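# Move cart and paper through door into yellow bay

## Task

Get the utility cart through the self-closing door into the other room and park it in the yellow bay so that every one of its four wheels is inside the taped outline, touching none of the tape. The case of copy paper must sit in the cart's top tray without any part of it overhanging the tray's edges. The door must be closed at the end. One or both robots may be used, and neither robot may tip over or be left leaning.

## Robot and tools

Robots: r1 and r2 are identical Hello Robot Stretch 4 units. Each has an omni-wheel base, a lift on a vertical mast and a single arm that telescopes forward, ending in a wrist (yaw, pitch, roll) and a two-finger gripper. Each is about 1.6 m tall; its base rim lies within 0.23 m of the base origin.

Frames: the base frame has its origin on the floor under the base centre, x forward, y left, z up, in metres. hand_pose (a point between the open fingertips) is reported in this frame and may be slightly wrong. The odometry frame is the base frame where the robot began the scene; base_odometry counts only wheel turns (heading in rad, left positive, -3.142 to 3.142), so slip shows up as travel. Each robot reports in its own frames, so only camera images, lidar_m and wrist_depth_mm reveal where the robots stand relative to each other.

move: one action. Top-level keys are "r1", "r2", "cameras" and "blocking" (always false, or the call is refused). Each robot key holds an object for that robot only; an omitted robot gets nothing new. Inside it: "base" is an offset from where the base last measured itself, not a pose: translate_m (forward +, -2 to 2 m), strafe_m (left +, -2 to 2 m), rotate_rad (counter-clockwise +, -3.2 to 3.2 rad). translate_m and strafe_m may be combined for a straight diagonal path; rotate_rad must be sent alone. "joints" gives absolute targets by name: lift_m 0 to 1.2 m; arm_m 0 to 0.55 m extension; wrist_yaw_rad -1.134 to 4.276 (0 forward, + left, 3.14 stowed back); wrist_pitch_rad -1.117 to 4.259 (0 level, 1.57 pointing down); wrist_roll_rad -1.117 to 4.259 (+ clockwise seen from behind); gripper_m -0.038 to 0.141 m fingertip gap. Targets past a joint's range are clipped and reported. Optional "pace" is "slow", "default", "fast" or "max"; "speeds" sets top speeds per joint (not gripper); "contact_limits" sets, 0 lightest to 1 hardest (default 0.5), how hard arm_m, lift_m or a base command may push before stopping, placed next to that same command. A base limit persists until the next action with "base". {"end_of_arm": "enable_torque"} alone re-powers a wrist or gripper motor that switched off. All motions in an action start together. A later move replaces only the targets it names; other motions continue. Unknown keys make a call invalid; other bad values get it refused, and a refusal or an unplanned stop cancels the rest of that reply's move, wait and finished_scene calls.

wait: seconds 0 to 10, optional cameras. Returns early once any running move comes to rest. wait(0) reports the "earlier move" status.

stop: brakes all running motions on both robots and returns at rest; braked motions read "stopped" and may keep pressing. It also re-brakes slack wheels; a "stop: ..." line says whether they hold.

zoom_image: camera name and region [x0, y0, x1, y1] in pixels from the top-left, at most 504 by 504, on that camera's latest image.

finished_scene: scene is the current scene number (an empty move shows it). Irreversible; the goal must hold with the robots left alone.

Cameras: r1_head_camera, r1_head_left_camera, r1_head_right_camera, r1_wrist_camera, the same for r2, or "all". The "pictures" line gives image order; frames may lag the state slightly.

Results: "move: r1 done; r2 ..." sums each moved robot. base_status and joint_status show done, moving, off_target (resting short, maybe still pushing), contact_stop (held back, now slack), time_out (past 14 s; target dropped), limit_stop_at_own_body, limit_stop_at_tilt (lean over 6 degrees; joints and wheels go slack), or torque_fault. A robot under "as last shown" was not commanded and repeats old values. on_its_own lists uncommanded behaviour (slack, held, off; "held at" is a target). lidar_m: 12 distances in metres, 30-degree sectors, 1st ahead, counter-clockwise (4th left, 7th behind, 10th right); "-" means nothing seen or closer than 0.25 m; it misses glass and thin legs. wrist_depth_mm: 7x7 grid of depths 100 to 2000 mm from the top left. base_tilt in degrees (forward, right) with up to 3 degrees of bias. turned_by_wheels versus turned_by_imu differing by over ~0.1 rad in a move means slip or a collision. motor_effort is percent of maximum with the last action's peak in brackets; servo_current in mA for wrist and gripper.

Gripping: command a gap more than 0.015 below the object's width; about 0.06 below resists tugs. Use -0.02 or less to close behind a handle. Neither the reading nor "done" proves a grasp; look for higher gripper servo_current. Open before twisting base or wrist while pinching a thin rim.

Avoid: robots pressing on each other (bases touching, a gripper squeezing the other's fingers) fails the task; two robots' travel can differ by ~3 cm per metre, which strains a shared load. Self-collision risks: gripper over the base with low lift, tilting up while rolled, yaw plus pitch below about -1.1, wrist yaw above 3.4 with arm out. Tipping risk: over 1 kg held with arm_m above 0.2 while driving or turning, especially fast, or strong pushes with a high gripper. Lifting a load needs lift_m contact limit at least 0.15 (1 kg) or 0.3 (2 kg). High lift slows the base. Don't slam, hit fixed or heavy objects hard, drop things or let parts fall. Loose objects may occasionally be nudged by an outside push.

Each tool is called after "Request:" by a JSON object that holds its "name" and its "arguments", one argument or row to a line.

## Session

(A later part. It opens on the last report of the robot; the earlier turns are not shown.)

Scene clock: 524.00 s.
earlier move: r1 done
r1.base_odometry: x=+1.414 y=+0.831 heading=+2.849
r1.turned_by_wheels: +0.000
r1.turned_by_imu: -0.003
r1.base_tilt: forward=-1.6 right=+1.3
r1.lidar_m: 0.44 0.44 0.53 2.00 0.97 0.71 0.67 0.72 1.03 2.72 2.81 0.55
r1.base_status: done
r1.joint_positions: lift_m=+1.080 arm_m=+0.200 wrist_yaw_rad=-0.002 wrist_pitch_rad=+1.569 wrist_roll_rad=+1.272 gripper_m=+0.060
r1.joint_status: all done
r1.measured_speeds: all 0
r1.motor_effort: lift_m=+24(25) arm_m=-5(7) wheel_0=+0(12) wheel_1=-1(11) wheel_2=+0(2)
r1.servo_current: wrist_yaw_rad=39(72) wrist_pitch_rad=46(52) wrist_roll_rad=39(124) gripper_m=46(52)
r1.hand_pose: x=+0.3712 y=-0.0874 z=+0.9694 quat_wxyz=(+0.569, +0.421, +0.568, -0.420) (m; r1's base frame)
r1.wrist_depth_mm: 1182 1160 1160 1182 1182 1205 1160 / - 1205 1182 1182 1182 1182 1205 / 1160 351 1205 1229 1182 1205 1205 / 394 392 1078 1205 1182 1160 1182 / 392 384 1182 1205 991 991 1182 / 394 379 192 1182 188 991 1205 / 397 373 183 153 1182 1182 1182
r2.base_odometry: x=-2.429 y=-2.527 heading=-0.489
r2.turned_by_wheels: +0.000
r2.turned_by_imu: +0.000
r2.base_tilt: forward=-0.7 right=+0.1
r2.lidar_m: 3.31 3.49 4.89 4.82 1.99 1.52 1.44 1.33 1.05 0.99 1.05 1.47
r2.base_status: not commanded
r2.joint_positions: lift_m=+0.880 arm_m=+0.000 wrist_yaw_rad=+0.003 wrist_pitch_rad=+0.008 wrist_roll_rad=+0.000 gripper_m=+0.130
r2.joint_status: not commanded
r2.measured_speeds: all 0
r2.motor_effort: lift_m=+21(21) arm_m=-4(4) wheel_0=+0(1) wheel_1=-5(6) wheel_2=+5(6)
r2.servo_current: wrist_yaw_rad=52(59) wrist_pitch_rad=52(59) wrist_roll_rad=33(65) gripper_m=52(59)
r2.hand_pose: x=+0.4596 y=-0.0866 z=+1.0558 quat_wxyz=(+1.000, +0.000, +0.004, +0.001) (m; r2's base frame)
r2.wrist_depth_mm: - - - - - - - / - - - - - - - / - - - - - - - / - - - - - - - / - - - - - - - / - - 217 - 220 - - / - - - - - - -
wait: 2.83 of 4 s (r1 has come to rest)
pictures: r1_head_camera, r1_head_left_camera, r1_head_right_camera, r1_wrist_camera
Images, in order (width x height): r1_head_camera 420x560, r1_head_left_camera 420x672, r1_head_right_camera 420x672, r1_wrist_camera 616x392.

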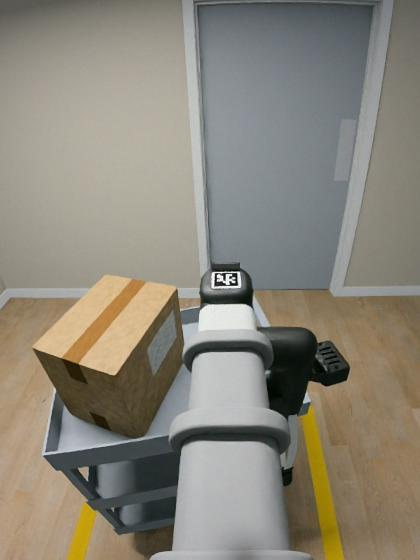

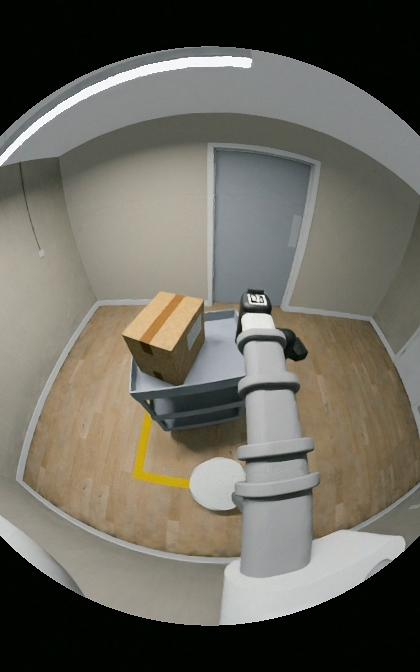

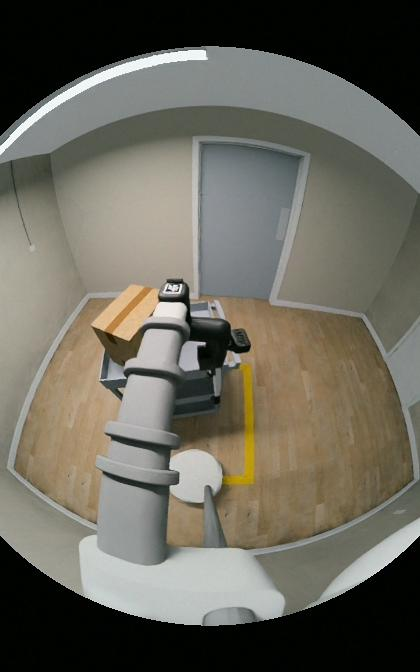

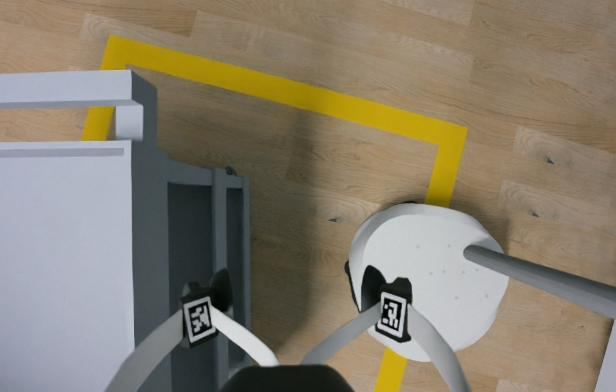

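Request:
{"name": "move", "arguments": {
  "blocking": false,
  "r1": {"joints":{"arm_m":0.346,"lift_m":0.98,"gripper_m":0.08}}
}}

Request:
{"name": "wait", "arguments": {
  "seconds": 2,
  "cameras": ["r1_wrist_camera"]
}}

Scene clock: 541.40 s.
move: r1 moving
r1.base_odometry: x=+1.414 y=+0.831 heading=+2.849
r1.turned_by_wheels: +0.000
r1.turned_by_imu: +0.000
r1.base_tilt: forward=-1.6 right=+1.3
r1.lidar_m: 0.45 0.43 0.53 1.99 0.96 0.72 0.67 0.70 1.06 2.71 2.81 0.54
r1.base_status: not commanded
r1.joint_positions: lift_m=+1.043 arm_m=+0.251 wrist_yaw_rad=-0.002 wrist_pitch_rad=+1.569 wrist_roll_rad=+1.272 gripper_m=+0.076
r1.joint_status: lift_m moving; arm_m moving; gripper_m moving
r1.measured_speeds: translate_m=+0.000 strafe_m=+0.000 rotate_rad=+0.000 lift_m=-0.146 arm_m=+0.195 wrist_yaw_rad=+0.000 wrist_pitch_rad=+0.000 wrist_roll_rad=+0.000
r1.motor_effort: lift_m=+11(22) arm_m=+6(7) wheel_0=+0(1) wheel_1=-1(1) wheel_2=+0(0)
r1.servo_current: wrist_yaw_rad=39(59) wrist_pitch_rad=46(46) wrist_roll_rad=52(59) gripper_m=46(78)
r1.hand_pose: x=+0.4217 y=-0.0874 z=+0.9324 quat_wxyz=(+0.569, +0.421, +0.568, -0.420) (m; r1's base frame)
r1.wrist_depth_mm: 1118 1138 1160 1118 1160 1160 1182 / - - 1160 1138 1160 1138 1160 / 1138 1138 1138 1138 1160 1160 1160 / 359 359 364 1138 1138 1182 1160 / 364 362 362 1160 946 946 1160 / 362 362 195 1160 188 960 1160 / 362 362 317 151 1160 1138 1182
r2: as last shown
r2.lidar_m: 3.30 3.48 4.86 4.79 2.00 1.51 1.43 1.38 1.04 0.97 1.03 1.47
r2.motor_effort: lift_m=+21(21) arm_m=-4(4) wheel_0=+1(1) wheel_1=-5(5) wheel_2=+6(6)
r2.servo_current: wrist_yaw_rad=52(65) wrist_pitch_rad=46(52) wrist_roll_rad=46(59) gripper_m=46(59)
r2.wrist_depth_mm: - - - - - - - / - - - - - - - / - - - - - - - / - - - - - - - / - - - - - - - / - - 217 - 219 - - / - - - - - - -
pictures: none

Scene clock: 542.40 s.
earlier move: r1 done
r1.base_odometry: x=+1.414 y=+0.831 heading=+2.849
r1.turned_by_wheels: +0.000
r1.turned_by_imu: +0.000
r1.base_tilt: forward=-1.6 right=+1.3
r1.lidar_m: 0.45 0.44 0.53 2.02 1.00 0.72 0.68 0.72 1.04 2.73 2.81 0.53
r1.base_status: not commanded
r1.joint_positions: lift_m=+0.981 arm_m=+0.346 wrist_yaw_rad=-0.002 wrist_pitch_rad=+1.569 wrist_roll_rad=+1.272 gripper_m=+0.080
r1.joint_status: all done
r1.measured_speeds: all 0
r1.motor_effort: lift_m=+13(22) arm_m=+5(7) wheel_0=+0(1) wheel_1=-1(1) wheel_2=+0(0)
r1.servo_current: wrist_yaw_rad=46(65) wrist_pitch_rad=39(52) wrist_roll_rad=46(65) gripper_m=39(78)
r1.hand_pose: x=+0.5170 y=-0.0874 z=+0.8703 quat_wxyz=(+0.569, +0.421, +0.568, -0.420) (m; r1's base frame)
r1.wrist_depth_mm: 1078 1060 1078 1098 1098 1060 1098 / - - - 1078 1078 1098 1098 / 1078 1098 1078 252 1060 1098 1078 / 296 296 298 298 1078 1078 1098 / 296 297 297 298 1098 866 1078 / 297 296 215 297 195 866 878 / 296 297 298 144 1098 891 878
r2.base_odometry: x=-2.429 y=-2.527 heading=-0.489
r2.turned_by_wheels: +0.000
r2.turned_by_imu: +0.000
r2.base_tilt: forward=-0.7 right=+0.0
r2.lidar_m: 3.30 3.45 4.86 4.82 2.00 1.48 1.44 1.36 1.02 0.97 1.05 1.45
r2.base_status: not commanded
r2.joint_positions: lift_m=+0.880 arm_m=+0.000 wrist_yaw_rad=+0.003 wrist_pitch_rad=+0.008 wrist_roll_rad=+0.000 gripper_m=+0.130
r2.joint_status: not commanded
r2.measured_speeds: all 0
r2.motor_effort: lift_m=+21(21) arm_m=-4(4) wheel_0=+0(1) wheel_1=-5(6) wheel_2=+6(6)
r2.servo_current: wrist_yaw_rad=52(65) wrist_pitch_rad=52(59) wrist_roll_rad=46(65) gripper_m=46(59)
r2.hand_pose: x=+0.4596 y=-0.0866 z=+1.0558 quat_wxyz=(+1.000, +0.000, +0.004, +0.001) (m; r2's base frame)
r2.wrist_depth_mm: - - - - - - - / - - - - - - - / - - - - - - - / - - - - - - - / - - - - - - - / - - 218 - 220 - - / - - - - - - -
wait: 1.00 of 2 s (r1 has come to rest)
pictures: r1_wrist_camera
Images, in order (width x height): r1_wrist_camera 616x392.

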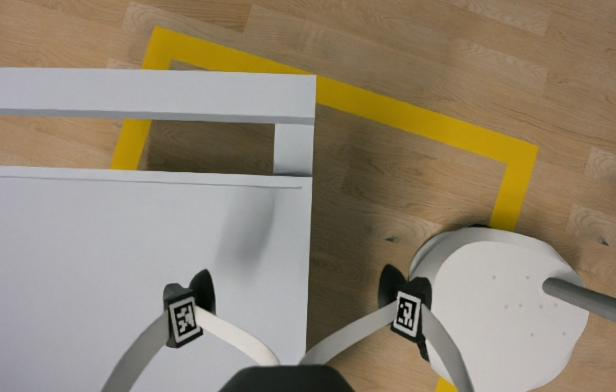

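Request:
{"name": "move", "arguments": {
  "blocking": false,
  "r1": {"joints":{"lift_m":0.915,"arm_m":0.338},"contact_limits":{"lift_m":0.2}}
}}

Request:
{"name": "wait", "arguments": {
  "seconds": 1.5
}}

Request:
{"name": "move", "arguments": {
  "blocking": false,
  "r1": {"joints":{"gripper_m":-0.038}}
}}

Request:
{"name": "wait", "arguments": {
  "seconds": 2,
  "cameras": ["r1_wrist_camera"]
}}

Request:
{"name": "move", "arguments": {
  "blocking": false,
  "r1": {"base":{"translate_m":-0.2},"pace":"slow"}
}}

Request:
{"name": "wait", "arguments": {
  "seconds": 3.5,
  "cameras": ["r1_wrist_camera","r1_head_left_camera","r1_head_right_camera"]
}}

Scene clock: 550.80 s.
move: r1 moving
r1.base_odometry: x=+1.414 y=+0.831 heading=+2.849
r1.turned_by_wheels: +0.000
r1.turned_by_imu: +0.000
r1.base_tilt: forward=-1.6 right=+1.2
r1.lidar_m: 0.42 0.43 0.53 2.00 0.98 0.72 0.68 0.73 1.05 2.70 2.81 0.54
r1.base_status: not commanded
r1.joint_positions: lift_m=+0.943 arm_m=+0.338 wrist_yaw_rad=-0.002 wrist_pitch_rad=+1.569 wrist_roll_rad=+1.272 gripper_m=+0.080
r1.joint_status: lift_m moving; arm_m moving
r1.measured_speeds: translate_m=+0.000 strafe_m=+0.000 rotate_rad=+0.000 lift_m=-0.135 arm_m=+0.000 wrist_yaw_rad=+0.000 wrist_pitch_rad=+0.000 wrist_roll_rad=+0.000
r1.motor_effort: lift_m=+12(13) arm_m=-5(8) wheel_0=-1(1) wheel_1=-1(1) wheel_2=+0(0)
r1.servo_current: wrist_yaw_rad=52(59) wrist_pitch_rad=46(52) wrist_roll_rad=52(65) gripper_m=39(46)
r1.contact_limits: lift_m 0.2
r1.hand_pose: x=+0.5092 y=-0.0874 z=+0.8328 quat_wxyz=(+0.569, +0.421, +0.568, -0.420) (m; r1's base frame)
r1.wrist_depth_mm: 1060 1042 1060 1060 1042 1060 1042 / - - - 1060 1060 1060 1060 / 1042 1060 1060 217 1060 1042 1042 / 262 262 263 1060 1060 1060 1078 / 260 263 260 1060 1042 854 1042 / 260 263 215 263 195 842 842 / 262 262 262 143 1060 842 842
r2: as last shown
r2.base_tilt: forward=-0.7 right=+0.1
r2.lidar_m: 3.30 3.48 4.90 4.81 1.96 1.51 1.45 1.37 1.03 0.98 1.03 1.47
r2.motor_effort: lift_m=+21(21) arm_m=-4(4) wheel_0=+0(1) wheel_1=-6(6) wheel_2=+5(6)
r2.servo_current: wrist_yaw_rad=46(52) wrist_pitch_rad=46(52) wrist_roll_rad=39(52) gripper_m=39(59)
pictures: none

Scene clock: 551.50 s.
earlier move: r1 done
r1.base_odometry: x=+1.414 y=+0.831 heading=+2.849
r1.turned_by_wheels: +0.000
r1.turned_by_imu: +0.000
r1.base_tilt: forward=-1.6 right=+1.3
r1.lidar_m: 0.45 0.43 0.54 2.01 0.95 0.72 0.68 0.72 1.03 2.71 2.82 0.55
r1.base_status: not commanded
r1.joint_positions: lift_m=+0.916 arm_m=+0.338 wrist_yaw_rad=-0.002 wrist_pitch_rad=+1.569 wrist_roll_rad=+1.272 gripper_m=+0.080
r1.joint_status: all done
r1.measured_speeds: all 0
r1.motor_effort: lift_m=+5(13) arm_m=-4(8) wheel_0=+0(1) wheel_1=-1(1) wheel_2=+0(0)
r1.servo_current: wrist_yaw_rad=59(59) wrist_pitch_rad=46(52) wrist_roll_rad=39(72) gripper_m=52(52)
r1.contact_limits: lift_m 0.2
r1.hand_pose: x=+0.5092 y=-0.0874 z=+0.8060 quat_wxyz=(+0.569, +0.421, +0.568, -0.420) (m; r1's base frame)
r1.wrist_depth_mm: 1042 1042 1025 1025 1042 1042 1060 / - - - 193 1025 1025 1025 / 1060 1025 1025 193 1025 1042 1025 / 239 238 237 1008 1025 1025 1042 / 237 238 238 1008 1042 820 831 / 239 238 237 238 195 809 820 / 238 185 238 143 1042 820 820
r2.base_odometry: x=-2.429 y=-2.527 heading=-0.489
r2.turned_by_wheels: +0.000
r2.turned_by_imu: +0.000
r2.base_tilt: forward=-0.7 right=+0.1
r2.lidar_m: 3.28 3.47 4.90 4.82 2.01 1.50 1.44 1.39 1.02 1.00 1.02 1.50
r2.base_status: not commanded
r2.joint_positions: lift_m=+0.880 arm_m=+0.000 wrist_yaw_rad=+0.003 wrist_pitch_rad=+0.008 wrist_roll_rad=+0.000 gripper_m=+0.130
r2.joint_status: not commanded
r2.measured_speeds: all 0
r2.motor_effort: lift_m=+21(21) arm_m=-4(4) wheel_0=+0(1) wheel_1=-5(6) wheel_2=+5(6)
r2.servo_current: wrist_yaw_rad=39(65) wrist_pitch_rad=46(59) wrist_roll_rad=52(59) gripper_m=52(59)
r2.hand_pose: x=+0.4596 y=-0.0866 z=+1.0558 quat_wxyz=(+1.000, +0.000, +0.004, +0.001) (m; r2's base frame)
r2.wrist_depth_mm: - - - - - - - / - - - - - - - / - - - - - - - / - - - - - - - / - - - - - - - / - - 217 - 219 - - / - - - - - - -
wait: 0.70 of 1.5 s (r1 has come to rest)
pictures: none

Scene clock: 552.00 s.
move: r1 moving
r1.base_odometry: x=+1.414 y=+0.831 heading=+2.849
r1.turned_by_wheels: +0.000
r1.turned_by_imu: +0.000
r1.base_tilt: forward=-1.6 right=+1.3
r1.lidar_m: 0.44 0.45 0.56 2.00 0.98 0.71 0.66 0.74 1.04 2.70 2.83 0.54
r1.base_status: not commanded
r1.joint_positions: lift_m=+0.916 arm_m=+0.338 wrist_yaw_rad=-0.002 wrist_pitch_rad=+1.567 wrist_roll_rad=+1.272 gripper_m=+0.062
r1.joint_status: gripper_m moving
r1.measured_speeds: translate_m=+0.000 strafe_m=+0.000 rotate_rad=+0.000 lift_m=+0.000 arm_m=+0.000 wrist_yaw_rad=+0.000 wrist_pitch_rad=-0.016 wrist_roll_rad=+0.000
r1.motor_effort: lift_m=+5(5) arm_m=-4(4) wheel_0=+0(1) wheel_1=-1(1) wheel_2=+0(0)
r1.servo_current: wrist_yaw_rad=72(72) wrist_pitch_rad=39(46) wrist_roll_rad=59(59) gripper_m=104(104)
r1.contact_limits: lift_m 0.2
r1.hand_pose: x=+0.5099 y=-0.0874 z=+0.8060 quat_wxyz=(+0.570, +0.421, +0.567, -0.420) (m; r1's base frame)
r1.wrist_depth_mm: - 1042 1025 1025 1042 1025 1025 / 1042 1025 - - 1025 1042 1008 / 1025 1025 1042 193 1008 1025 1042 / 239 239 238 214 1008 991 1025 / 239 239 239 238 1025 842 1025 / 240 239 237 238 192 809 809 / 238 181 237 168 1025 809 809
r2: as last shown
r2.lidar_m: 3.29 3.49 4.89 4.80 2.00 1.50 1.43 1.39 1.02 1.00 1.04 1.46
r2.motor_effort: lift_m=+21(21) arm_m=-4(4) wheel_0=+0(1) wheel_1=-6(6) wheel_2=+6(6)
r2.servo_current: wrist_yaw_rad=39(52) wrist_pitch_rad=46(52) wrist_roll_rad=59(59) gripper_m=52(59)
pictures: none

Scene clock: 553.33 s.
earlier move: r1 done
r1.base_odometry: x=+1.414 y=+0.831 heading=+2.849
r1.turned_by_wheels: +0.000
r1.turned_by_imu: +0.000
r1.base_tilt: forward=-1.6 right=+1.3
r1.lidar_m: 0.44 0.45 0.55 2.01 0.98 0.70 0.67 0.72 1.05 2.71 2.83 0.54
r1.base_status: not commanded
r1.joint_positions: lift_m=+0.915 arm_m=+0.338 wrist_yaw_rad=-0.001 wrist_pitch_rad=+1.566 wrist_roll_rad=+1.272 gripper_m=-0.037
r1.joint_status: all done
r1.measured_speeds: all 0
r1.motor_effort: lift_m=+15(15) arm_m=-4(4) wheel_0=+0(1) wheel_1=-1(1) wheel_2=+0(0)
r1.servo_current: wrist_yaw_rad=46(72) wrist_pitch_rad=39(59) wrist_roll_rad=59(72) gripper_m=78(156)
r1.contact_limits: lift_m 0.2
r1.hand_pose: x=+0.5103 y=-0.0874 z=+0.8051 quat_wxyz=(+0.570, +0.421, +0.567, -0.419) (m; r1's base frame)
r1.wrist_depth_mm: - 991 1025 991 1008 1008 1008 / 1008 1025 - - 1025 1025 1008 / 1025 1025 1025 186 1008 1025 1025 / 232 231 231 231 1042 1025 1025 / 232 231 231 232 1025 820 809 / 231 231 185 196 181 798 809 / 231 153 232 161 1025 798 809
r2.base_odometry: x=-2.429 y=-2.527 heading=-0.489
r2.turned_by_wheels: +0.000
r2.turned_by_imu: +0.000
r2.base_tilt: forward=-0.7 right=+0.1
r2.lidar_m: 3.30 3.48 4.92 4.83 2.01 1.50 1.43 1.37 1.02 0.97 1.04 1.47
r2.base_status: not commanded
r2.joint_positions: lift_m=+0.880 arm_m=+0.000 wrist_yaw_rad=+0.003 wrist_pitch_rad=+0.008 wrist_roll_rad=+0.000 gripper_m=+0.130
r2.joint_status: not commanded
r2.measured_speeds: all 0
r2.motor_effort: lift_m=+21(21) arm_m=-4(4) wheel_0=+0(1) wheel_1=-6(6) wheel_2=+6(6)
r2.servo_current: wrist_yaw_rad=33(59) wrist_pitch_rad=52(52) wrist_roll_rad=46(59) gripper_m=39(59)
r2.hand_pose: x=+0.4596 y=-0.0866 z=+1.0558 quat_wxyz=(+1.000, +0.000, +0.004, +0.001) (m; r2's base frame)
r2.wrist_depth_mm: - - - - - - - / - - - - - - - / - - - - - - - / - - - - - - - / - - - - - - - / - - 218 - 220 - - / - - - - - - -
wait: 1.33 of 2 s (r1 has come to rest)
pictures: r1_wrist_camera
Images, in order (width x height): r1_wrist_camera 616x392.

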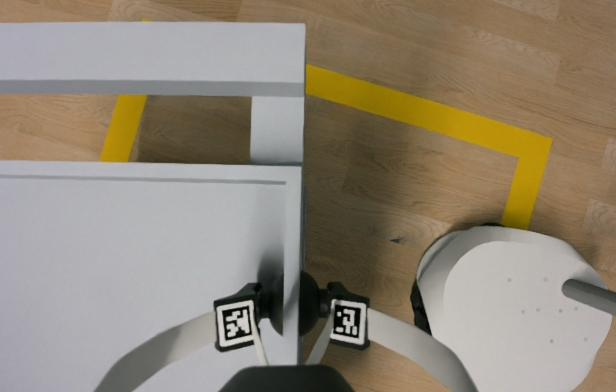

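Scene clock: 553.83 s.
move: r1 moving
r1.base_odometry: x=+1.426 y=+0.828 heading=+2.849
r1.turned_by_wheels: +0.000
r1.turned_by_imu: +0.000
r1.base_tilt: forward=-1.6 right=+1.3
r1.lidar_m: 0.45 0.46 0.55 2.01 0.95 0.69 0.66 0.71 1.03 2.71 2.81 0.55
r1.base_status: translate_m moving
r1.joint_positions: lift_m=+0.915 arm_m=+0.338 wrist_yaw_rad=-0.001 wrist_pitch_rad=+1.566 wrist_roll_rad=+1.272 gripper_m=-0.037
r1.joint_status: not commanded
r1.measured_speeds: translate_m=-0.049 strafe_m=+0.000 rotate_rad=+0.000 lift_m=+0.000 arm_m=+0.000 wrist_yaw_rad=+0.000 wrist_pitch_rad=+0.000 wrist_roll_rad=+0.000
r1.motor_effort: lift_m=+15(15) arm_m=-4(4) wheel_0=-5(7) wheel_1=-3(7) wheel_2=+11(11)
r1.servo_current: wrist_yaw_rad=39(59) wrist_pitch_rad=46(46) wrist_roll_rad=46(59) gripper_m=78(85)
r1.contact_limits: lift_m 0.2
r1.hand_pose: x=+0.5103 y=-0.0874 z=+0.8051 quat_wxyz=(+0.570, +0.421, +0.567, -0.419) (m; r1's base frame)
r1.wrist_depth_mm: - 1025 1042 1025 1025 1008 991 / 1025 1025 1042 - 1025 1025 1025 / 1025 1025 1008 186 1025 1025 1025 / 233 232 232 231 1008 1008 1025 / 232 233 232 233 1025 820 809 / 233 233 186 183 842 809 798 / 232 156 233 162 172 809 798
r2: as last shown
r2.lidar_m: 3.32 3.45 4.89 4.82 2.01 1.52 1.45 1.37 1.01 0.98 1.03 1.50
r2.motor_effort: lift_m=+21(21) arm_m=-4(4) wheel_0=+0(1) wheel_1=-5(5) wheel_2=+6(6)
r2.servo_current: wrist_yaw_rad=39(52) wrist_pitch_rad=52(52) wrist_roll_rad=46(59) gripper_m=52(52)
r2.wrist_depth_mm: - - - - - - - / - - - - - - - / - - - - - - - / - - - - - - - / - - - - - - - / - - 217 - 220 - - / - - - - - - -
pictures: none

Scene clock: 556.60 s.
earlier move: r1 done
r1.base_odometry: x=+1.606 y=+0.774 heading=+2.849
r1.turned_by_wheels: +0.000
r1.turned_by_imu: +0.001
r1.base_tilt: forward=-1.5 right=+1.3
r1.lidar_m: 0.50 0.54 2.09 1.84 0.70 0.51 0.49 0.52 0.77 2.21 2.82 0.50
r1.base_status: done
r1.joint_positions: lift_m=+0.915 arm_m=+0.338 wrist_yaw_rad=-0.001 wrist_pitch_rad=+1.566 wrist_roll_rad=+1.272 gripper_m=-0.037
r1.joint_status: not commanded
r1.measured_speeds: all 0
r1.motor_effort: lift_m=+15(15) arm_m=-4(4) wheel_0=-1(7) wheel_1=-2(7) wheel_2=+5(11)
r1.servo_current: wrist_yaw_rad=52(78) wrist_pitch_rad=52(52) wrist_roll_rad=59(65) gripper_m=72(85)
r1.contact_limits: lift_m 0.2
r1.hand_pose: x=+0.5103 y=-0.0874 z=+0.8051 quat_wxyz=(+0.570, +0.421, +0.567, -0.419) (m; r1's base frame)
r1.wrist_depth_mm: 1025 - - - 1008 1025 1008 / 231 1025 1008 1042 - 1008 1025 / 231 232 231 186 1025 991 1025 / 231 232 231 230 1025 1008 1025 / 233 232 232 231 1025 798 809 / 233 231 196 193 831 798 809 / 231 154 232 162 171 133 809
r2.base_odometry: x=-2.429 y=-2.527 heading=-0.489
r2.turned_by_wheels: +0.000
r2.turned_by_imu: +0.000
r2.base_tilt: forward=-0.7 right=+0.0
r2.lidar_m: 3.28 3.49 4.88 4.81 2.03 1.52 1.43 1.38 1.01 0.98 1.04 1.48
r2.base_status: not commanded
r2.joint_positions: lift_m=+0.880 arm_m=+0.000 wrist_yaw_rad=+0.003 wrist_pitch_rad=+0.008 wrist_roll_rad=+0.000 gripper_m=+0.130
r2.joint_status: not commanded
r2.measured_speeds: all 0
r2.motor_effort: lift_m=+21(21) arm_m=-4(4) wheel_0=+0(1) wheel_1=-5(6) wheel_2=+6(6)
r2.servo_current: wrist_yaw_rad=52(59) wrist_pitch_rad=46(59) wrist_roll_rad=33(59) gripper_m=52(59)
r2.hand_pose: x=+0.4596 y=-0.0866 z=+1.0558 quat_wxyz=(+1.000, +0.000, +0.004, +0.001) (m; r2's base frame)
r2.wrist_depth_mm: - - - - - - - / - - - - - - - / - - - - - - - / - - - - - - - / - - - - - - - / - - 217 - 219 - - / - - - - - - -
wait: 2.77 of 3.5 s (r1 has come to rest)
pictures: r1_head_left_camera, r1_head_right_camera, r1_wrist_camera
Images, in order (width x height): r1_head_left_camera 420x672, r1_head_right_camera 420x672, r1_wrist_camera 616x392.

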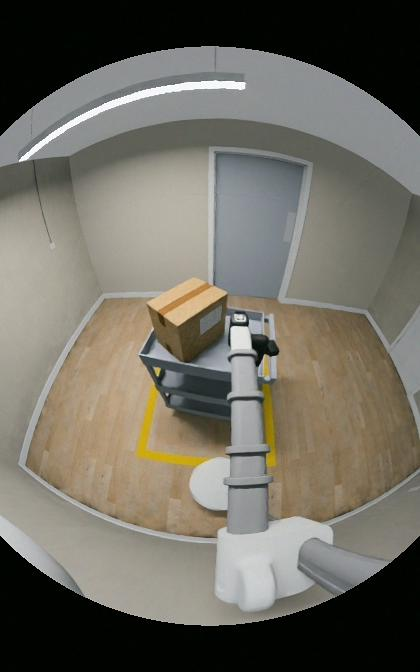

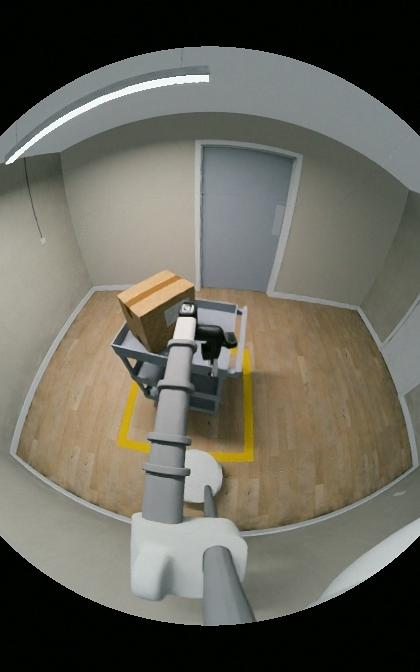

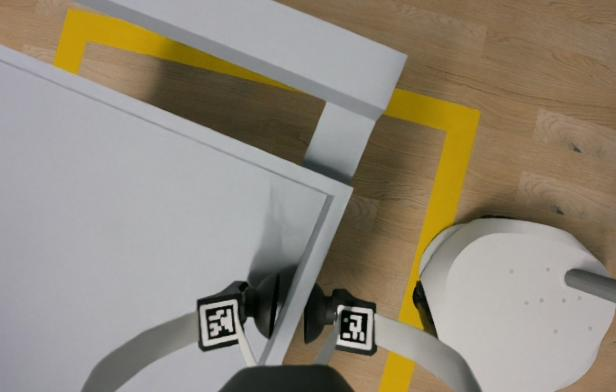

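Request:
{"name": "move", "arguments": {
  "blocking": false,
  "r1": {"joints":{"gripper_m":0.06}}
}}

Request:
{"name": "wait", "arguments": {
  "seconds": 1.2
}}

Request:
{"name": "move", "arguments": {
  "blocking": false,
  "r1": {"joints":{"lift_m":1.08}}
}}

Request:
{"name": "wait", "arguments": {
  "seconds": 1.4
}}

Request:
{"name": "move", "arguments": {
  "blocking": false,
  "r1": {"base":{"strafe_m":-0.75},"joints":{"arm_m":0.0}}
}}

Request:
{"name": "wait", "arguments": {
  "seconds": 5
}}

Request:
{"name": "wait", "arguments": {
  "seconds": 1,
  "cameras": ["r1_head_left_camera","r1_head_right_camera","r1_head_camera"]
}}

Scene clock: 566.27 s.
move: r1 moving
r1.base_odometry: x=+1.606 y=+0.774 heading=+2.849
r1.turned_by_wheels: +0.000
r1.turned_by_imu: +0.000
r1.base_tilt: forward=-1.6 right=+1.2
r1.lidar_m: 0.48 0.57 2.10 1.82 0.71 0.51 0.47 0.52 0.77 2.23 2.82 0.50
r1.base_status: not commanded
r1.joint_positions: lift_m=+0.915 arm_m=+0.338 wrist_yaw_rad=-0.001 wrist_pitch_rad=+1.566 wrist_roll_rad=+1.272 gripper_m=-0.012
r1.joint_status: gripper_m moving
r1.measured_speeds: all 0
r1.motor_effort: lift_m=+15(15) arm_m=-4(4) wheel_0=-1(2) wheel_1=-2(2) wheel_2=+5(5)
r1.servo_current: wrist_yaw_rad=46(52) wrist_pitch_rad=46(52) wrist_roll_rad=33(59) gripper_m=52(72)
r1.contact_limits: lift_m 0.2
r1.hand_pose: x=+0.5103 y=-0.0874 z=+0.8051 quat_wxyz=(+0.570, +0.421, +0.567, -0.419) (m; r1's base frame)
r1.wrist_depth_mm: 1025 - - - 1025 1008 1025 / 234 1025 1008 1025 - 1025 1042 / 234 235 234 189 1025 1025 1025 / 235 235 232 233 1008 1025 1008 / 234 234 233 233 1025 820 798 / 235 234 190 196 820 798 809 / 235 157 235 164 171 809 809
r2: as last shown
r2.base_tilt: forward=-0.7 right=+0.1
r2.lidar_m: 3.28 3.44 4.90 4.81 2.00 1.50 1.45 1.39 1.02 0.99 1.03 1.50
r2.servo_current: wrist_yaw_rad=46(52) wrist_pitch_rad=52(52) wrist_roll_rad=52(52) gripper_m=46(59)
r2.wrist_depth_mm: - - - - - - - / - - - - - - - / - - - - - - - / - - - - - - - / - - - - - - - / - - 218 - 220 - - / - - - - - - -
pictures: none

Scene clock: 567.43 s.
earlier move: r1 done
r1.base_odometry: x=+1.606 y=+0.774 heading=+2.848
r1.turned_by_wheels: +0.000
r1.turned_by_imu: +0.000
r1.base_tilt: forward=-1.6 right=+1.3
r1.lidar_m: 0.49 0.52 2.07 1.82 0.69 0.49 0.47 0.52 0.74 2.20 2.82 0.50
r1.base_status: not commanded
r1.joint_positions: lift_m=+0.915 arm_m=+0.338 wrist_yaw_rad=-0.001 wrist_pitch_rad=+1.569 wrist_roll_rad=+1.272 gripper_m=+0.060
r1.joint_status: all done
r1.measured_speeds: all 0
r1.motor_effort: lift_m=+15(15) arm_m=-4(4) wheel_0=-1(2) wheel_1=-3(3) wheel_2=+2(5)
r1.servo_current: wrist_yaw_rad=59(72) wrist_pitch_rad=46(52) wrist_roll_rad=52(65) gripper_m=39(91)
r1.contact_limits: lift_m 0.2
r1.hand_pose: x=+0.5092 y=-0.0874 z=+0.8051 quat_wxyz=(+0.569, +0.421, +0.568, -0.420) (m; r1's base frame)
r1.wrist_depth_mm: 1008 - - - 1025 1025 1008 / 233 1025 1042 - - 1042 1025 / 233 234 235 190 1025 1025 1042 / 234 234 235 236 1025 1025 1042 / 234 235 235 236 1025 820 820 / 234 235 193 208 193 820 820 / 234 234 235 143 1042 820 820
r2.base_odometry: x=-2.429 y=-2.527 heading=-0.489
r2.turned_by_wheels: +0.000
r2.turned_by_imu: +0.000
r2.base_tilt: forward=-0.7 right=+0.1
r2.lidar_m: 3.29 3.50 4.86 4.82 2.02 1.48 1.44 1.39 1.01 0.98 1.02 1.48
r2.base_status: not commanded
r2.joint_positions: lift_m=+0.880 arm_m=+0.000 wrist_yaw_rad=+0.003 wrist_pitch_rad=+0.008 wrist_roll_rad=+0.000 gripper_m=+0.130
r2.joint_status: not commanded
r2.measured_speeds: all 0
r2.motor_effort: lift_m=+21(21) arm_m=-4(4) wheel_0=+0(1) wheel_1=-5(6) wheel_2=+6(6)
r2.servo_current: wrist_yaw_rad=52(52) wrist_pitch_rad=46(52) wrist_roll_rad=39(59) gripper_m=46(59)
r2.hand_pose: x=+0.4596 y=-0.0866 z=+1.0558 quat_wxyz=(+1.000, +0.000, +0.004, +0.001) (m; r2's base frame)
r2.wrist_depth_mm: - - - - - - - / - - - - - - - / - - - - - - - / - - - - - - - / - - - - - - - / - - 217 - 219 - - / - - - - - - -
wait: 1.17 of 1.2 s (r1 has come to rest)
pictures: none

Scene clock: 567.93 s.
move: r1 moving
r1.base_odometry: x=+1.606 y=+0.774 heading=+2.848
r1.turned_by_wheels: +0.000
r1.turned_by_imu: +0.000
r1.base_tilt: forward=-1.6 right=+1.2
r1.lidar_m: 0.49 0.55 2.09 1.82 0.69 0.51 0.47 0.51 0.74 2.19 2.82 0.52
r1.base_status: not commanded
r1.joint_positions: lift_m=+0.952 arm_m=+0.338 wrist_yaw_rad=-0.001 wrist_pitch_rad=+1.570 wrist_roll_rad=+1.272 gripper_m=+0.060
r1.joint_status: lift_m moving
r1.measured_speeds: translate_m=+0.000 strafe_m=+0.000 rotate_rad=+0.000 lift_m=+0.146 arm_m=+0.000 wrist_yaw_rad=+0.000 wrist_pitch_rad=+0.000 wrist_roll_rad=+0.000
r1.motor_effort: lift_m=+26(26) arm_m=-4(4) wheel_0=-1(1) wheel_1=-2(2) wheel_2=+1(2)
r1.servo_current: wrist_yaw_rad=46(59) wrist_pitch_rad=39(46) wrist_roll_rad=46(72) gripper_m=46(46)
r1.hand_pose: x=+0.5090 y=-0.0874 z=+0.8422 quat_wxyz=(+0.569, +0.420, +0.568, -0.420) (m; r1's base frame)
r1.wrist_depth_mm: 1042 - - 1042 1042 1078 1060 / 263 1060 1060 - 1060 1078 1060 / 263 265 265 1042 1060 1060 1060 / 263 265 264 264 1060 1060 1060 / 264 264 264 266 1025 842 1060 / 265 265 210 1060 188 842 854 / 264 264 266 143 1060 854 854
r2: as last shown
r2.base_tilt: forward=-0.7 right=+0.0
r2.lidar_m: 3.29 3.46 4.87 4.81 2.01 1.48 1.44 1.37 1.01 0.99 1.04 1.45
r2.motor_effort: lift_m=+21(21) arm_m=-3(4) wheel_0=+0(1) wheel_1=-5(6) wheel_2=+6(6)
r2.servo_current: wrist_yaw_rad=52(59) wrist_pitch_rad=52(52) wrist_roll_rad=39(52) gripper_m=52(59)
r2.wrist_depth_mm: - - - - - - - / - - - - - - - / - - - - - - - / - - - - - - - / - - - - - - - / - - 217 - 220 - - / - - - - - - -
pictures: none

Scene clock: 569.20 s.
earlier move: r1 done
r1.base_odometry: x=+1.606 y=+0.774 heading=+2.848
r1.turned_by_wheels: +0.000
r1.turned_by_imu: +0.000
r1.base_tilt: forward=-1.6 right=+1.3
r1.lidar_m: 0.48 0.52 2.08 1.83 0.71 0.52 0.48 0.53 0.78 2.20 2.80 0.50
r1.base_status: not commanded
r1.joint_positions: lift_m=+1.079 arm_m=+0.338 wrist_yaw_rad=-0.001 wrist_pitch_rad=+1.570 wrist_roll_rad=+1.272 gripper_m=+0.060
r1.joint_status: all done
r1.measured_speeds: all 0
r1.motor_effort: lift_m=+25(28) arm_m=-4(4) wheel_0=-2(2) wheel_1=-2(2) wheel_2=+1(2)
r1.servo_current: wrist_yaw_rad=59(65) wrist_pitch_rad=39(52) wrist_roll_rad=46(72) gripper_m=39(46)
r1.hand_pose: x=+0.5090 y=-0.0874 z=+0.9693 quat_wxyz=(+0.569, +0.420, +0.568, -0.420) (m; r1's base frame)
r1.wrist_depth_mm: 1160 1160 1182 1160 1205 1205 1182 / 394 1205 1182 1182 1182 1160 1182 / 392 397 1182 1182 1182 1182 1205 / 392 394 397 397 1160 1205 1182 / 394 397 397 1205 1182 976 1205 / 392 394 197 1205 186 976 1182 / 394 392 397 153 1182 976 1182
r2.base_odometry: x=-2.429 y=-2.527 heading=-0.489
r2.turned_by_wheels: +0.000
r2.turned_by_imu: +0.000
r2.base_tilt: forward=-0.7 right=+0.1
r2.lidar_m: 3.30 3.46 4.89 4.82 2.02 1.50 1.43 1.38 1.02 0.99 1.03 1.48
r2.base_status: not commanded
r2.joint_positions: lift_m=+0.880 arm_m=+0.000 wrist_yaw_rad=+0.003 wrist_pitch_rad=+0.008 wrist_roll_rad=+0.000 gripper_m=+0.130
r2.joint_status: not commanded
r2.measured_speeds: all 0
r2.motor_effort: lift_m=+21(21) arm_m=-4(4) wheel_0=+0(1) wheel_1=-6(6) wheel_2=+5(6)
r2.servo_current: wrist_yaw_rad=33(59) wrist_pitch_rad=52(52) wrist_roll_rad=46(59) gripper_m=59(59)
r2.hand_pose: x=+0.4596 y=-0.0866 z=+1.0558 quat_wxyz=(+1.000, +0.000, +0.004, +0.001) (m; r2's base frame)
r2.wrist_depth_mm: - - - - - - - / - - - - - - - / - - - - - - - / - - - - - - - / - - - - - - - / - - 217 - 219 - - / - - - - - - -
wait: 1.27 of 1.4 s (r1 has come to rest)
pictures: none

Scene clock: 569.70 s.
move: r1 moving
r1.base_odometry: x=+1.616 y=+0.808 heading=+2.849
r1.turned_by_wheels: +0.000
r1.turned_by_imu: +0.000
r1.base_tilt: forward=-1.5 right=+1.3
r1.lidar_m: 0.49 0.55 2.13 1.86 0.67 0.51 0.47 0.52 0.77 2.21 2.79 0.52
r1.base_status: strafe_m moving
r1.joint_positions: lift_m=+1.079 arm_m=+0.287 wrist_yaw_rad=-0.001 wrist_pitch_rad=+1.570 wrist_roll_rad=+1.272 gripper_m=+0.060
r1.joint_status: arm_m moving
r1.measured_speeds: translate_m=+0.000 strafe_m=-0.141 rotate_rad=+0.002 lift_m=+0.000 arm_m=-0.195 wrist_yaw_rad=+0.000 wrist_pitch_rad=+0.000 wrist_roll_rad=+0.000
r1.motor_effort: lift_m=+25(25) arm_m=-8(8) wheel_0=+10(10) wheel_1=-7(11) wheel_2=+1(2)
r1.servo_current: wrist_yaw_rad=26(59) wrist_pitch_rad=39(52) wrist_roll_rad=46(59) gripper_m=33(46)
r1.hand_pose: x=+0.4583 y=-0.0874 z=+0.9693 quat_wxyz=(+0.569, +0.420, +0.568, -0.420) (m; r1's base frame)
r1.wrist_depth_mm: 1205 1160 1160 1205 1160 1229 1182 / 1160 - 1182 1182 1182 1182 1205 / 394 715 - 1182 1205 1205 1205 / 392 394 394 1182 1205 1205 1205 / 394 394 392 1205 1025 976 1229 / 392 394 195 1205 186 991 1205 / 392 392 407 143 1229 976 1229
r2: as last shown
r2.lidar_m: 3.31 3.49 4.89 4.82 2.00 1.49 1.44 1.38 1.04 0.97 1.03 1.48
r2.motor_effort: lift_m=+21(21) arm_m=-4(4) wheel_0=+0(1) wheel_1=-5(6) wheel_2=+5(6)
r2.servo_current: wrist_yaw_rad=52(52) wrist_pitch_rad=46(52) wrist_roll_rad=52(52) gripper_m=52(59)
r2.wrist_depth_mm: - - - - - - - / - - - - - - - / - - - - - - - / - - - - - - - / - - - - - - - / - - 218 - 220 - - / - - - - - - -
pictures: none

Scene clock: 573.03 s.
earlier move: r1 done
r1.base_odometry: x=+1.823 y=+1.491 heading=+2.848
r1.turned_by_wheels: +0.000
r1.turned_by_imu: -0.005
r1.base_tilt: forward=-1.6 right=+1.3
r1.lidar_m: 2.23 0.75 0.72 1.95 0.73 0.52 0.50 0.54 0.75 1.95 2.02 2.32
r1.base_status: done
r1.joint_positions: lift_m=+1.079 arm_m=+0.000 wrist_yaw_rad=-0.001 wrist_pitch_rad=+1.570 wrist_roll_rad=+1.272 gripper_m=+0.060
r1.joint_status: all done
r1.measured_speeds: all 0
r1.motor_effort: lift_m=+25(25) arm_m=-5(8) wheel_0=+1(12) wheel_1=-1(11) wheel_2=+0(2)
r1.servo_current: wrist_yaw_rad=39(78) wrist_pitch_rad=46(52) wrist_roll_rad=59(65) gripper_m=39(46)
r1.hand_pose: x=+0.1710 y=-0.0874 z=+0.9693 quat_wxyz=(+0.569, +0.420, +0.568, -0.420) (m; r1's base frame)
r1.wrist_depth_mm: 1160 1182 1182 1182 1182 1160 1205 / 1182 1160 1205 1182 1182 1160 1205 / 1205 1182 1182 1182 1182 1182 1182 / 1182 1182 1182 1182 1205 1182 - / 1182 1160 1182 976 976 1182 - / 1160 1182 196 976 187 1205 332 / 1182 1205 1205 153 1205 134 -
r2.base_odometry: x=-2.429 y=-2.527 heading=-0.489
r2.turned_by_wheels: +0.000
r2.turned_by_imu: +0.000
r2.base_tilt: forward=-0.7 right=+0.1
r2.lidar_m: 3.31 3.48 4.89 4.82 2.00 1.50 1.44 1.39 1.01 0.98 1.04 1.49
r2.base_status: not commanded
r2.joint_positions: lift_m=+0.880 arm_m=+0.000 wrist_yaw_rad=+0.003 wrist_pitch_rad=+0.008 wrist_roll_rad=+0.000 gripper_m=+0.130
r2.joint_status: not commanded
r2.measured_speeds: all 0
r2.motor_effort: lift_m=+21(21) arm_m=-4(4) wheel_0=+0(1) wheel_1=-5(6) wheel_2=+6(6)
r2.servo_current: wrist_yaw_rad=52(59) wrist_pitch_rad=52(59) wrist_roll_rad=46(59) gripper_m=52(59)
r2.hand_pose: x=+0.4596 y=-0.0866 z=+1.0558 quat_wxyz=(+1.000, +0.000, +0.004, +0.001) (m; r2's base frame)
r2.wrist_depth_mm: - - - - - - - / - - - - - - - / - - - - - - - / - - - - - - - / - - - - - - - / - - 218 - 219 - - / - - - - - - -
wait: 3.33 of 5 s (r1 has come to rest)
pictures: none

Scene clock: 574.03 s.
r1.base_odometry: x=+1.823 y=+1.491 heading=+2.848
r1.turned_by_wheels: +0.000
r1.turned_by_imu: +0.000
r1.base_tilt: forward=-1.6 right=+1.3
r1.lidar_m: 2.26 0.76 0.73 1.92 0.73 0.52 0.50 0.55 0.78 1.94 2.02 2.35
r1.base_status: done
r1.joint_positions: lift_m=+1.079 arm_m=+0.000 wrist_yaw_rad=-0.001 wrist_pitch_rad=+1.570 wrist_roll_rad=+1.272 gripper_m=+0.060
r1.joint_status: all done
r1.measured_speeds: all 0
r1.motor_effort: lift_m=+25(25) arm_m=-5(8) wheel_0=+1(12) wheel_1=-1(11) wheel_2=+0(2)
r1.servo_current: wrist_yaw_rad=46(78) wrist_pitch_rad=39(52) wrist_roll_rad=59(65) gripper_m=39(46)
r1.hand_pose: x=+0.1710 y=-0.0874 z=+0.9693 quat_wxyz=(+0.569, +0.420, +0.568, -0.420) (m; r1's base frame)
r1.wrist_depth_mm: 1182 1160 1182 1182 1182 1182 1182 / 1160 1160 1182 1182 1205 1182 1205 / 1160 1182 1160 1160 1182 1182 1182 / 1160 1182 1182 1160 1182 1205 - / 1160 1182 1205 991 976 1182 - / 1182 1182 195 991 188 1182 330 / 1205 1182 1182 153 1182 134 -
r2.base_odometry: x=-2.429 y=-2.527 heading=-0.489
r2.turned_by_wheels: +0.000
r2.turned_by_imu: +0.000
r2.base_tilt: forward=-0.7 right=+0.1
r2.lidar_m: 3.32 3.49 4.88 4.82 1.98 1.50 1.43 1.36 1.02 0.99 1.02 1.49
r2.base_status: not commanded
r2.joint_positions: lift_m=+0.880 arm_m=+0.000 wrist_yaw_rad=+0.003 wrist_pitch_rad=+0.008 wrist_roll_rad=+0.000 gripper_m=+0.130
r2.joint_status: not commanded
r2.measured_speeds: all 0
r2.motor_effort: lift_m=+21(21) arm_m=-4(4) wheel_0=+1(1) wheel_1=-5(6) wheel_2=+6(6)
r2.servo_current: wrist_yaw_rad=52(59) wrist_pitch_rad=39(59) wrist_roll_rad=52(59) gripper_m=52(59)
r2.hand_pose: x=+0.4596 y=-0.0866 z=+1.0558 quat_wxyz=(+1.000, +0.000, +0.004, +0.001) (m; r2's base frame)
r2.wrist_depth_mm: - - - - - - - / - - - - - - - / - - - - - - - / - - - - - - - / - - - - - - - / - - 217 - 220 - - / - - - - - - -
wait: 1.00 s; at rest by 0.27 s
pictures: r1_head_camera, r1_head_left_camera, r1_head_right_camera
Images, in order (width x height): r1_head_camera 420x560, r1_head_left_camera 420x672, r1_head_right_camera 420x672.

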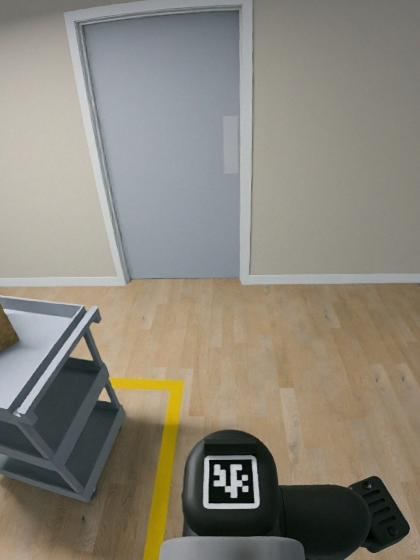

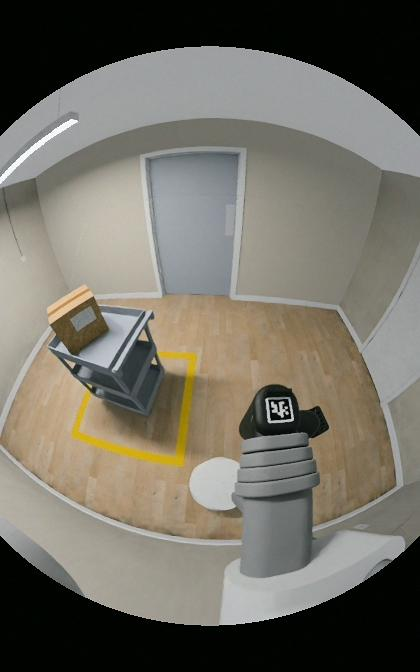

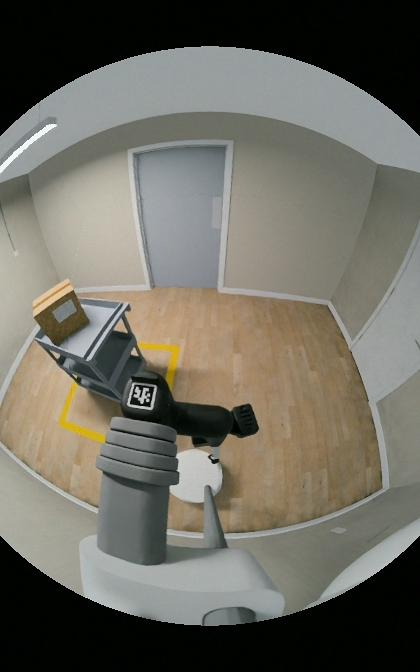

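Request:
{"name": "zoom_image", "arguments": {
  "camera": "r1_head_left_camera",
  "region": [40, 280, 220, 480]
}}

Scaled by 2.520 from the camera's 420x672 image, which has a finer 600x960 frame.

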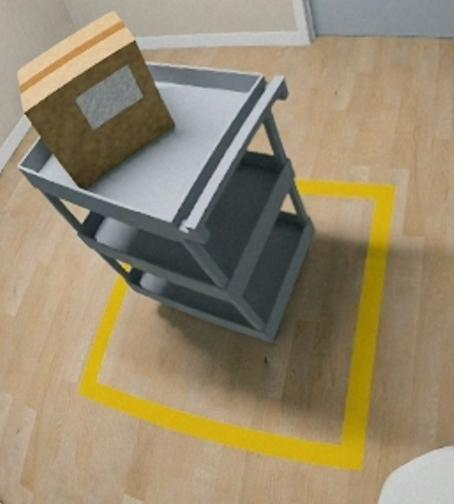

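Request:
{"name": "move", "arguments": {
  "blocking": false,
  "r1": {"base":{"strafe_m":1.55}}
}}

Request:
{"name": "wait", "arguments": {
  "seconds": 7
}}

Request:
{"name": "wait", "arguments": {
  "seconds": 0.4,
  "cameras": ["r1_head_left_camera","r1_head_right_camera"]
}}

Request:
{"name": "zoom_image", "arguments": {
  "camera": "r1_head_right_camera",
  "region": [180, 260, 400, 500]
}}

Scene clock: 584.27 s.
move: r1 moving
r1.base_odometry: x=+1.812 y=+1.457 heading=+2.848
r1.turned_by_wheels: +0.000
r1.turned_by_imu: +0.000
r1.base_tilt: forward=-1.6 right=+1.3
r1.lidar_m: 2.26 0.67 0.70 1.92 0.73 0.53 0.50 0.52 0.74 1.98 2.06 2.35
r1.base_status: strafe_m moving
r1.joint_positions: lift_m=+1.079 arm_m=+0.000 wrist_yaw_rad=-0.001 wrist_pitch_rad=+1.570 wrist_roll_rad=+1.272 gripper_m=+0.060
r1.joint_status: not commanded
r1.measured_speeds: translate_m=+0.000 strafe_m=+0.139 rotate_rad=+0.001 lift_m=+0.000 arm_m=+0.000 wrist_yaw_rad=+0.000 wrist_pitch_rad=+0.000 wrist_roll_rad=+0.000
r1.motor_effort: lift_m=+25(25) arm_m=-5(5) wheel_0=-9(11) wheel_1=+8(9) wheel_2=+0(1)
r1.servo_current: wrist_yaw_rad=33(65) wrist_pitch_rad=46(52) wrist_roll_rad=52(65) gripper_m=39(46)
r1.hand_pose: x=+0.1710 y=-0.0874 z=+0.9693 quat_wxyz=(+0.569, +0.420, +0.568, -0.420) (m; r1's base frame)
r1.wrist_depth_mm: 1182 1182 1160 1160 1160 1182 1205 / 1205 1160 1160 1182 1182 1182 1205 / 1160 1160 1160 1182 1205 1205 1205 / 1182 1160 1182 1182 1182 1160 - / 1160 1182 1182 991 976 1160 - / 1182 1205 194 976 188 1205 332 / 1205 1182 1182 153 1229 134 -
r2: as last shown
r2.lidar_m: 3.30 3.47 4.91 4.81 1.96 1.48 1.43 1.38 1.03 0.99 1.05 1.46
r2.motor_effort: lift_m=+21(21) arm_m=-4(4) wheel_0=+0(1) wheel_1=-5(5) wheel_2=+6(6)
r2.servo_current: wrist_yaw_rad=39(59) wrist_pitch_rad=46(52) wrist_roll_rad=52(52) gripper_m=52(59)
r2.wrist_depth_mm: - - - - - - - / - - - - - - - / - - - - - - - / - - - - - - - / - - - - - - - / - - 218 - 220 - - / - - - - - - -
pictures: none

Scene clock: 590.27 s.
earlier move: r1 done
r1.base_odometry: x=+1.375 y=+0.008 heading=+2.848
r1.turned_by_wheels: +0.000
r1.turned_by_imu: +0.009
r1.base_tilt: forward=-1.6 right=+1.2
r1.lidar_m: 2.29 1.72 1.27 1.22 0.67 0.48 0.45 0.50 0.72 2.16 0.79 0.67
r1.base_status: done
r1.joint_positions: lift_m=+1.079 arm_m=+0.000 wrist_yaw_rad=-0.001 wrist_pitch_rad=+1.570 wrist_roll_rad=+1.272 gripper_m=+0.060
r1.joint_status: not commanded
r1.measured_speeds: all 0
r1.motor_effort: lift_m=+25(25) arm_m=-5(5) wheel_0=-1(12) wheel_1=+1(11) wheel_2=+0(1)
r1.servo_current: wrist_yaw_rad=52(72) wrist_pitch_rad=39(52) wrist_roll_rad=59(72) gripper_m=39(52)
r1.hand_pose: x=+0.1710 y=-0.0874 z=+0.9693 quat_wxyz=(+0.569, +0.420, +0.568, -0.420) (m; r1's base frame)
r1.wrist_depth_mm: 1160 - 1205 1160 1182 1205 1182 / 1182 1205 1160 1182 1160 1182 1205 / 1182 1205 1160 1160 1205 1182 - / 1182 1182 1160 1060 1182 1205 - / 1182 1182 1182 960 976 1182 - / 1182 1182 195 976 189 1138 332 / 1138 1182 1182 153 1182 134 -
r2.base_odometry: x=-2.429 y=-2.527 heading=-0.489
r2.turned_by_wheels: +0.000
r2.turned_by_imu: +0.001
r2.base_tilt: forward=-0.7 right=+0.1
r2.lidar_m: 3.30 3.50 4.88 4.82 2.00 1.47 1.41 1.36 1.00 0.98 1.05 1.46
r2.base_status: not commanded
r2.joint_positions: lift_m=+0.880 arm_m=+0.000 wrist_yaw_rad=+0.003 wrist_pitch_rad=+0.008 wrist_roll_rad=+0.000 gripper_m=+0.130
r2.joint_status: not commanded
r2.measured_speeds: all 0
r2.motor_effort: lift_m=+21(21) arm_m=-4(4) wheel_0=+0(1) wheel_1=-5(6) wheel_2=+5(6)
r2.servo_current: wrist_yaw_rad=52(65) wrist_pitch_rad=52(59) wrist_roll_rad=52(59) gripper_m=52(59)
r2.hand_pose: x=+0.4596 y=-0.0866 z=+1.0558 quat_wxyz=(+1.000, +0.000, +0.004, +0.001) (m; r2's base frame)
r2.wrist_depth_mm: - - - - - - - / - - - - - - - / - - - - - - - / - - - - - - - / - - - - - - - / - - 217 - 220 - - / - - - - - - -
wait: 6.00 of 7 s (r1 has come to rest)
pictures: none

Scene clock: 590.67 s.
r1.base_odometry: x=+1.375 y=+0.008 heading=+2.848
r1.turned_by_wheels: +0.000
r1.turned_by_imu: +0.000
r1.base_tilt: forward=-1.6 right=+1.2
r1.lidar_m: 2.28 1.72 1.28 1.21 0.65 0.47 0.45 0.51 0.75 2.14 0.78 0.68
r1.base_status: done
r1.joint_positions: lift_m=+1.079 arm_m=+0.000 wrist_yaw_rad=-0.001 wrist_pitch_rad=+1.570 wrist_roll_rad=+1.272 gripper_m=+0.060
r1.joint_status: not commanded
r1.measured_speeds: all 0
r1.motor_effort: lift_m=+25(25) arm_m=-5(5) wheel_0=-2(12) wheel_1=+1(11) wheel_2=+0(1)
r1.servo_current: wrist_yaw_rad=39(72) wrist_pitch_rad=33(52) wrist_roll_rad=46(72) gripper_m=39(52)
r1.hand_pose: x=+0.1710 y=-0.0874 z=+0.9693 quat_wxyz=(+0.569, +0.420, +0.568, -0.420) (m; r1's base frame)
r1.wrist_depth_mm: 1160 - 1205 1182 1182 1182 1205 / 1182 1160 1205 1182 1182 1205 1229 / 1182 1182 1182 1182 1182 1182 - / 1160 1182 1182 1060 1182 1205 - / 1182 1160 1182 976 960 1205 - / 1160 1160 195 976 187 1160 332 / 1160 1160 1182 153 1182 133 -
r2.base_odometry: x=-2.429 y=-2.527 heading=-0.489
r2.turned_by_wheels: +0.000
r2.turned_by_imu: +0.000
r2.base_tilt: forward=-0.6 right=+0.1
r2.lidar_m: 3.28 3.47 4.89 4.80 1.99 1.48 1.44 1.37 1.02 0.98 1.05 1.47
r2.base_status: not commanded
r2.joint_positions: lift_m=+0.880 arm_m=+0.000 wrist_yaw_rad=+0.003 wrist_pitch_rad=+0.008 wrist_roll_rad=+0.000 gripper_m=+0.130
r2.joint_status: not commanded
r2.measured_speeds: all 0
r2.motor_effort: lift_m=+21(21) arm_m=-4(4) wheel_0=+0(1) wheel_1=-5(6) wheel_2=+5(6)
r2.servo_current: wrist_yaw_rad=46(65) wrist_pitch_rad=46(59) wrist_roll_rad=52(59) gripper_m=46(59)
r2.hand_pose: x=+0.4596 y=-0.0866 z=+1.0558 quat_wxyz=(+1.000, +0.000, +0.004, +0.001) (m; r2's base frame)
r2.wrist_depth_mm: - - - - - - - / - - - - - - - / - - - - - - - / - - - - - - - / - - - - - - - / - - 217 - 219 - - / - - - - - - -
wait: 0.40 s; at rest by 0.27 s
pictures: r1_head_left_camera, r1_head_right_camera
Images, in order (width x height): r1_head_left_camera 420x672, r1_head_right_camera 420x672.

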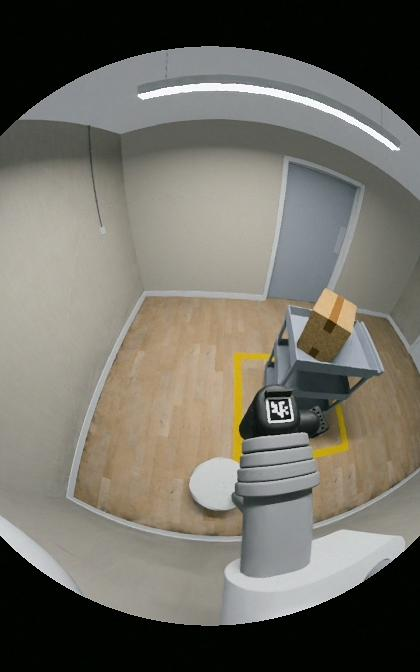

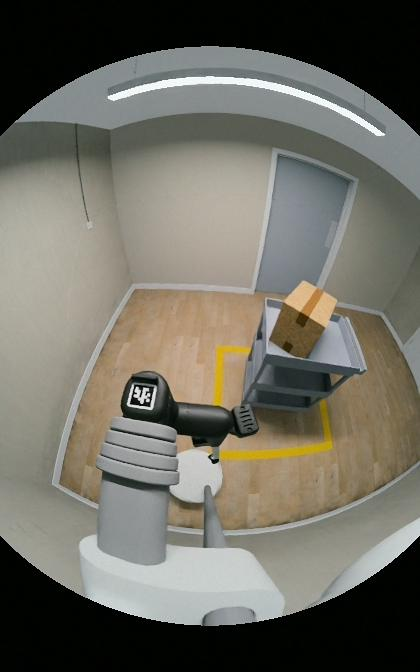

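Scaled by 2.100 from the camera's 420x672 image, which has a finer 600x960 frame.

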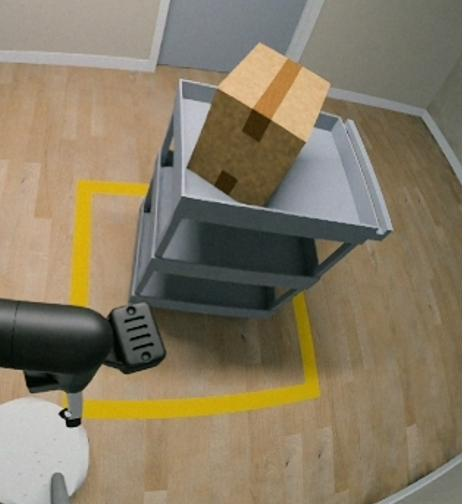

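Request:
{"name": "finished_scene", "arguments": {
  "scene": 1
}}

The scene is finished: the task was done.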